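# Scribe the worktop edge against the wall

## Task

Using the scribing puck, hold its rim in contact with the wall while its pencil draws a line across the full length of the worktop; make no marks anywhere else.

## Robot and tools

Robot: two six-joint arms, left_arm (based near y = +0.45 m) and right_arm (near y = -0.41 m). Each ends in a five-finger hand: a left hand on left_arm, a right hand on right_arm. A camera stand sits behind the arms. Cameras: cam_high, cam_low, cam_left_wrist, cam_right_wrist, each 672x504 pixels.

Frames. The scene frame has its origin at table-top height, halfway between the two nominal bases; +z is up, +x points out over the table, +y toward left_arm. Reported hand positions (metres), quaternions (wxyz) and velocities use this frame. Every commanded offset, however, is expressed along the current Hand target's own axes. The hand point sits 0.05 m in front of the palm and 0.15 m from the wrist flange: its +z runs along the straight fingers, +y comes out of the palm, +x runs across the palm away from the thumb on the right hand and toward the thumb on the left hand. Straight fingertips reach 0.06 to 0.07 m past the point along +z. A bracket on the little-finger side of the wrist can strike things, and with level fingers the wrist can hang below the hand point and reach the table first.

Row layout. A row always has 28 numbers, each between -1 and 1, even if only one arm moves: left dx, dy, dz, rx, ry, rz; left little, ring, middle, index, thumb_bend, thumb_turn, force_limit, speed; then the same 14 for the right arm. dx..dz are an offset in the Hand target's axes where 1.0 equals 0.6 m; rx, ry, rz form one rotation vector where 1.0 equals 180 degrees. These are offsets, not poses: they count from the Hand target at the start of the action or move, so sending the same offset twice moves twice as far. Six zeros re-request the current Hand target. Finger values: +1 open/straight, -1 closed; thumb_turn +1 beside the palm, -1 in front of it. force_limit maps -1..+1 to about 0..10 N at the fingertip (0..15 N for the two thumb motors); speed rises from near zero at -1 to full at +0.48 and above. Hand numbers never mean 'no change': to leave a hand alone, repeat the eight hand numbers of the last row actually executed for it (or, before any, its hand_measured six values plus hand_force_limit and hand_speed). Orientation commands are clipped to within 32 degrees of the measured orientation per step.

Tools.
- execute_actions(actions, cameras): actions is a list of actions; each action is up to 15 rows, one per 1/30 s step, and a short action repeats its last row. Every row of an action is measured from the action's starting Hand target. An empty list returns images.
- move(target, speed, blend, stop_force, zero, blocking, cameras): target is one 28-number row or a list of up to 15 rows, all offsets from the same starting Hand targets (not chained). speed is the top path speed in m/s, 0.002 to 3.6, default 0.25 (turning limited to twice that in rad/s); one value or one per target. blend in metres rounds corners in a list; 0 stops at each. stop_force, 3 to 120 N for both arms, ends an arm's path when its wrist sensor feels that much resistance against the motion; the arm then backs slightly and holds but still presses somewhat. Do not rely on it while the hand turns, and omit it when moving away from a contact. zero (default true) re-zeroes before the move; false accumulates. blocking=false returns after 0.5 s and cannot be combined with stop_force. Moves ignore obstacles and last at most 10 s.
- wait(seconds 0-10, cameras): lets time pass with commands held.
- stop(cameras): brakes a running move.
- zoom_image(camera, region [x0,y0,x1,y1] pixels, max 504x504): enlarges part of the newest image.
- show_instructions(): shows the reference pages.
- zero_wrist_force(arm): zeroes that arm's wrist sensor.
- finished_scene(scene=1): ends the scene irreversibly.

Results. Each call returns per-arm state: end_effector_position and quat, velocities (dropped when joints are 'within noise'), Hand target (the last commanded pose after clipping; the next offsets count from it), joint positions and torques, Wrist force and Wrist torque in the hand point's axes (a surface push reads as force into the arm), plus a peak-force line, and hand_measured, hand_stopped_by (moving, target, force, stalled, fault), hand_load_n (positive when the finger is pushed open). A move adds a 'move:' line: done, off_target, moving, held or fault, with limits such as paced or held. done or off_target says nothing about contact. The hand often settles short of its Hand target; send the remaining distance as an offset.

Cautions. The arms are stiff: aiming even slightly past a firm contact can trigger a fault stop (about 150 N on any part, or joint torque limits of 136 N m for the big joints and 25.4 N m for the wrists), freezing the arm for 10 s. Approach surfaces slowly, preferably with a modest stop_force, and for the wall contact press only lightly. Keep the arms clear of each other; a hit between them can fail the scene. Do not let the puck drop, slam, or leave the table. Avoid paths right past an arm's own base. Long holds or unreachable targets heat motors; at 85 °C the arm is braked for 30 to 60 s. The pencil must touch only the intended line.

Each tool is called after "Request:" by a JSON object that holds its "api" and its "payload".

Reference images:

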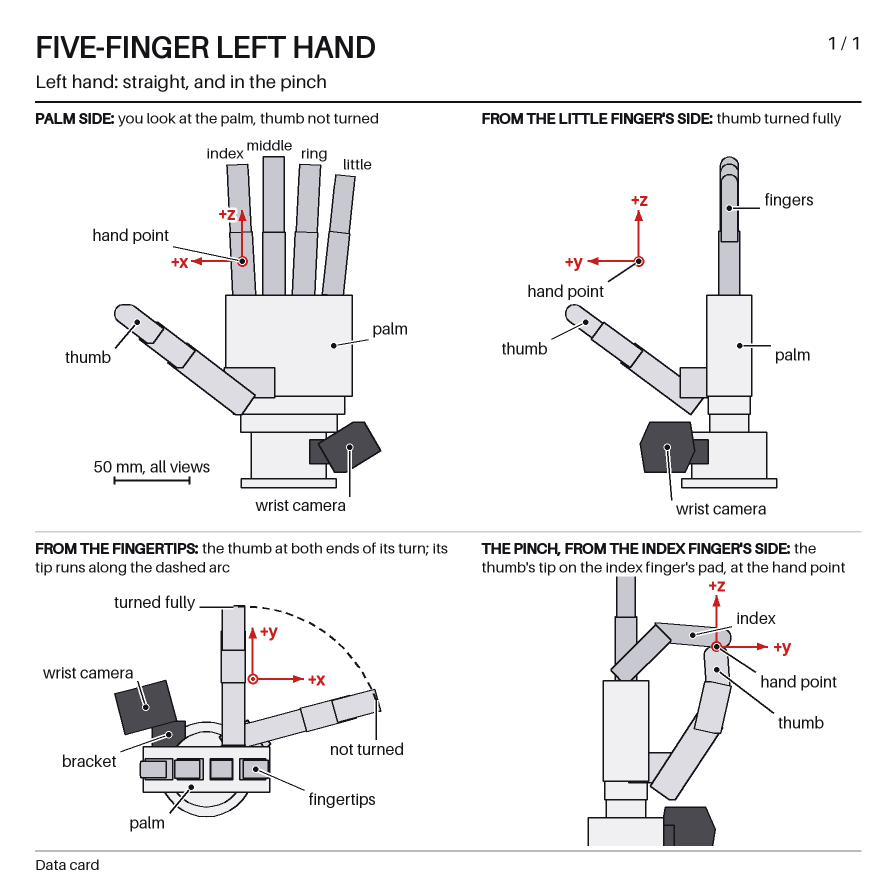

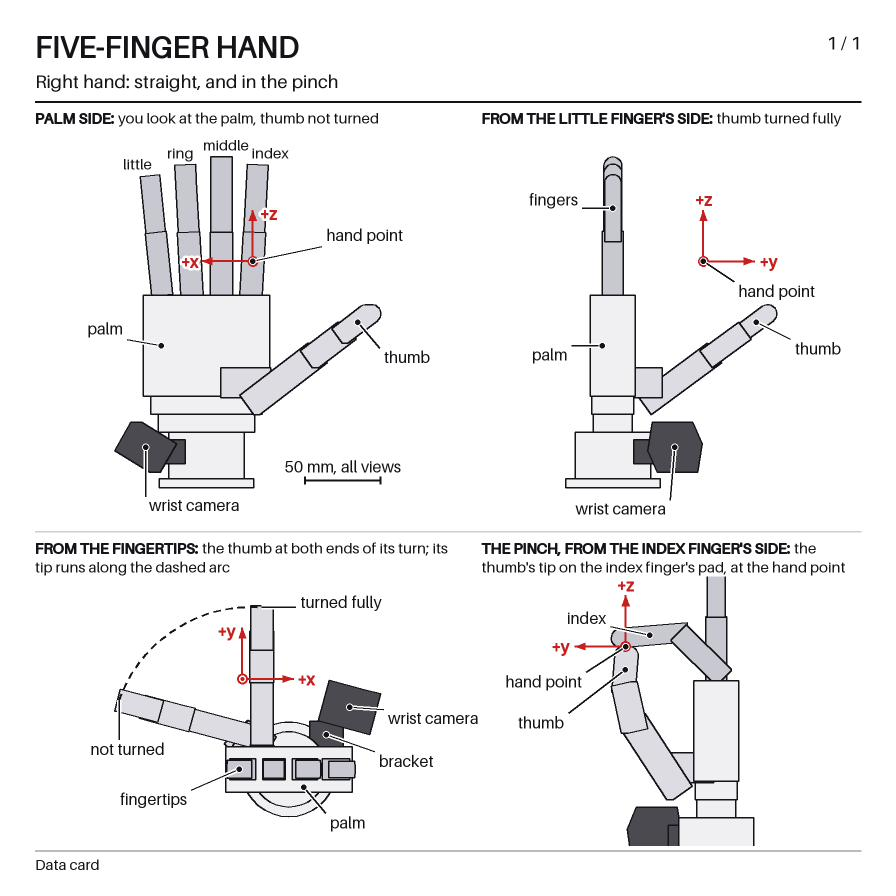

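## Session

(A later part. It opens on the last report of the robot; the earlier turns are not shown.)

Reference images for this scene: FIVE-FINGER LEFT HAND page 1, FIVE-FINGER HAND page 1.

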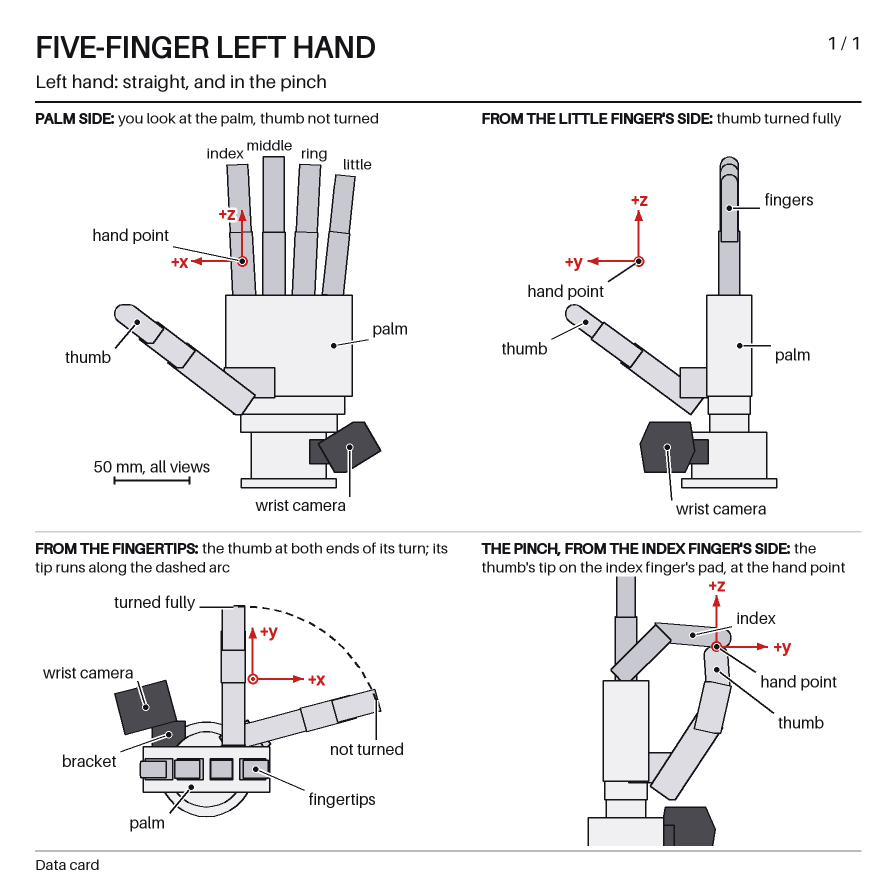

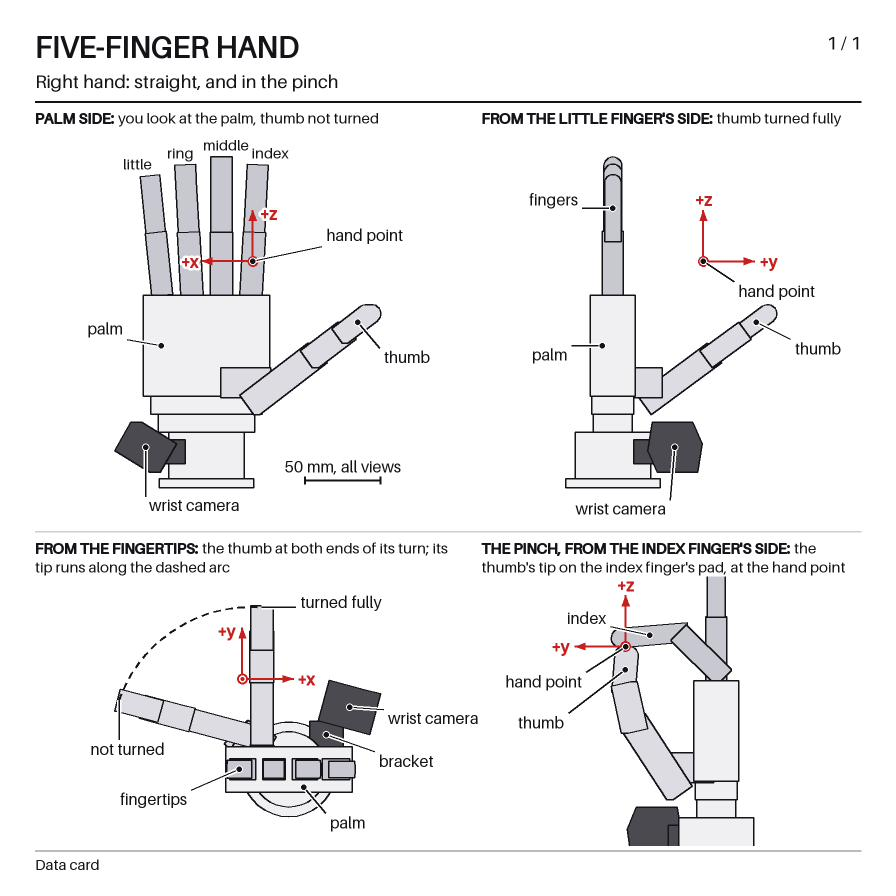

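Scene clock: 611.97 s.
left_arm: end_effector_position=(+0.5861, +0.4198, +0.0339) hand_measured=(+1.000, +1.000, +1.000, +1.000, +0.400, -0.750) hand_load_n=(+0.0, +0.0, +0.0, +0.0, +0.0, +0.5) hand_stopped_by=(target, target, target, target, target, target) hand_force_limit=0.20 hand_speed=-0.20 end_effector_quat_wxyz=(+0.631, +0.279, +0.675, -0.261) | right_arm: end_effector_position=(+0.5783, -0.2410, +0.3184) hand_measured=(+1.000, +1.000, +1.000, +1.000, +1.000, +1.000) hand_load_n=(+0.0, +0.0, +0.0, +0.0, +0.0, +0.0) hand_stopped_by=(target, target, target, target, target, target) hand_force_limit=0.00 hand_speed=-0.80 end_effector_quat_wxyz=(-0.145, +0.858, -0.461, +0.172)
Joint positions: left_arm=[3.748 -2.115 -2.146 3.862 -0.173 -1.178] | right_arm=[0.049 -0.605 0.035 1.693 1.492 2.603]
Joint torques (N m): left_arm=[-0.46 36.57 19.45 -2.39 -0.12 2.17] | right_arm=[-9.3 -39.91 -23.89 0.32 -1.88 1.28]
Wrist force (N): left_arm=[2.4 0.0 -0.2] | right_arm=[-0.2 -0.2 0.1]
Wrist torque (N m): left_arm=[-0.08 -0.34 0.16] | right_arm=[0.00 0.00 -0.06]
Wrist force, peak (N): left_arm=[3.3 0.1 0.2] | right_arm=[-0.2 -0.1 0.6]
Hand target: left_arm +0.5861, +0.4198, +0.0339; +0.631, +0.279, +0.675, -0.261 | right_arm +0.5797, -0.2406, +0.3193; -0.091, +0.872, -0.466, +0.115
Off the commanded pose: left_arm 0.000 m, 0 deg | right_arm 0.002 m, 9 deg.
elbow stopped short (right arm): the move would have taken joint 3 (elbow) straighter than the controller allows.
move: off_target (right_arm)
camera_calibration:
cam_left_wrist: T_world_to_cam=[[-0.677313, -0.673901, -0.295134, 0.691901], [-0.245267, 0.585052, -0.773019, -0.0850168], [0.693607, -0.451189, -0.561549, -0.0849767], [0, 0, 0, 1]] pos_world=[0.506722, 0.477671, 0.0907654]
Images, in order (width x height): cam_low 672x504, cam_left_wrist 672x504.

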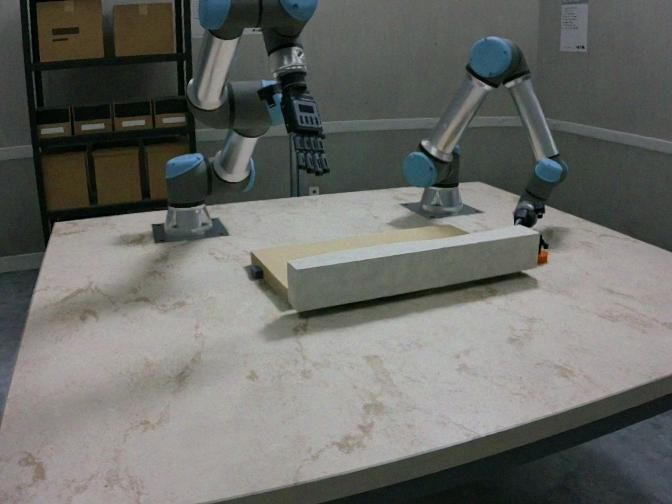

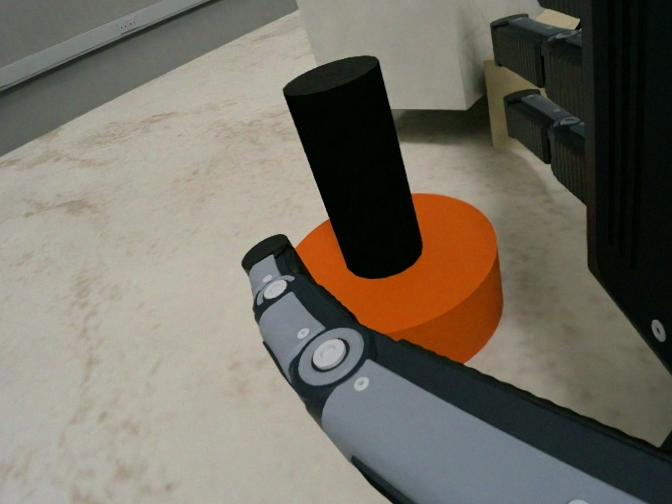

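Request:
{"api": "move", "payload": {"target": [[0, 0, -0.1, 0, 0, 0, 1, 1, 1, 1, 0.4, -0.75, 0.2, -0.2, 0, 0, 0, 0, 0, 0, 1, 1, 1, 1, 1, 1, 0, -0.8], [-0.12, 0, -0.13, 0, 0, 0, 1, 1, 1, 1, 0.4, -0.75, 0.2, -0.2, 0, 0, 0, 0, 0, 0, 1, 1, 1, 1, 1, 1, 0, -0.8]], "speed": 0.12, "blend": [0.02, 0], "cameras": ["cam_high", "cam_right_wrist"]}}

Scene clock: 617.33 s.
left_arm: end_effector_position=(+0.5350, +0.4709, +0.1110) hand_measured=(+1.000, +1.000, +1.000, +1.000, +0.400, -0.750) hand_load_n=(+0.0, +0.0, +0.0, +0.0, +0.0, +0.5) hand_stopped_by=(target, target, target, target, target, target) hand_force_limit=0.20 hand_speed=-0.20 end_effector_quat_wxyz=(+0.659, +0.251, +0.664, -0.248) | right_arm: end_effector_position=(+0.5783, -0.2410, +0.3184) hand_measured=(+1.000, +1.000, +1.000, +1.000, +1.000, +1.000) hand_load_n=(+0.0, +0.0, +0.0, +0.0, +0.0, +0.0) hand_stopped_by=(target, target, target, target, target, target) hand_force_limit=0.00 hand_speed=-0.80 end_effector_quat_wxyz=(-0.145, +0.858, -0.461, +0.172)
Joint positions: left_arm=[3.96 -1.967 -2.196 3.464 -0.013 -0.871] | right_arm=[0.049 -0.605 0.035 1.693 1.492 2.603]
Joint torques (N m): left_arm=[2.48 17.99 21.29 -3.64 -1.27 2.3] | right_arm=[-8.16 -41.89 -24.89 0.31 -1.57 1.24]
Wrist force (N): left_arm=[2.5 0.3 0.2] | right_arm=[-0.2 -0.1 0.2]
Wrist torque (N m): left_arm=[-0.05 -0.33 0.03] | right_arm=[0.02 -0.01 -0.06]
Wrist force, peak (N): left_arm=[2.9 0.3 -0.2] | right_arm=[-0.3 -0.2 0.5]
Hand target: left_arm +0.5345, +0.4714, +0.1110; +0.631, +0.279, +0.675, -0.261 | right_arm +0.5797, -0.2406, +0.3193; -0.091, +0.872, -0.466, +0.115
Off the commanded pose: left_arm 0.001 m, 5 deg | right_arm 0.002 m, 9 deg.
elbow stopped short (right arm): the move would have taken joint 3 (elbow) straighter than the controller allows.
move: off_target (left_arm, right_arm)
camera_calibration:
cam_right_wrist: T_world_to_cam=[[-0.583477, -0.745341, -0.322523, 0.258486], [-0.811883, 0.545118, 0.209028, 0.537956], [0.0200162, 0.383814, -0.923193, 0.488619], [0, 0, 0, 1]] pos_world=[0.577797, -0.288128, 0.42201]
Images, in order (width x height): cam_high 672x504, cam_right_wrist 672x504.

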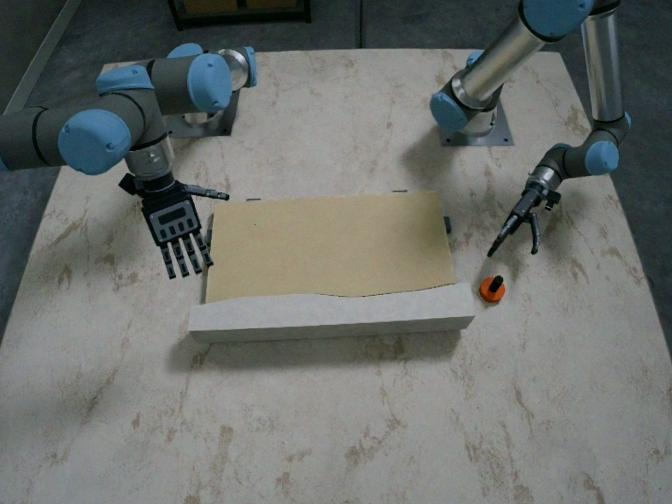

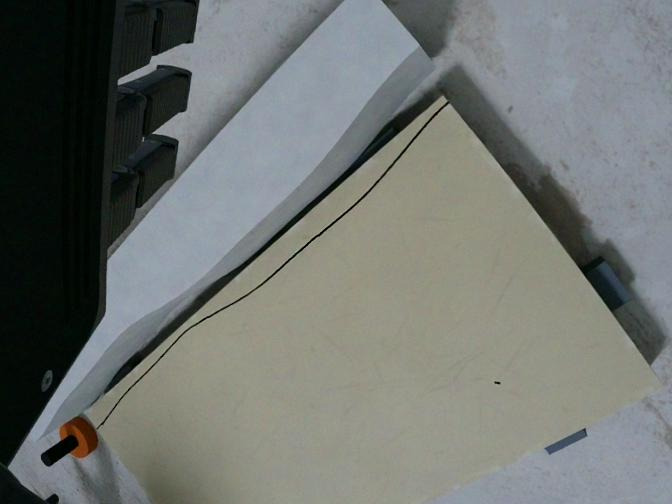

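Request:
{"api": "finished_scene", "payload": {}}

The scene is finished: the task was done.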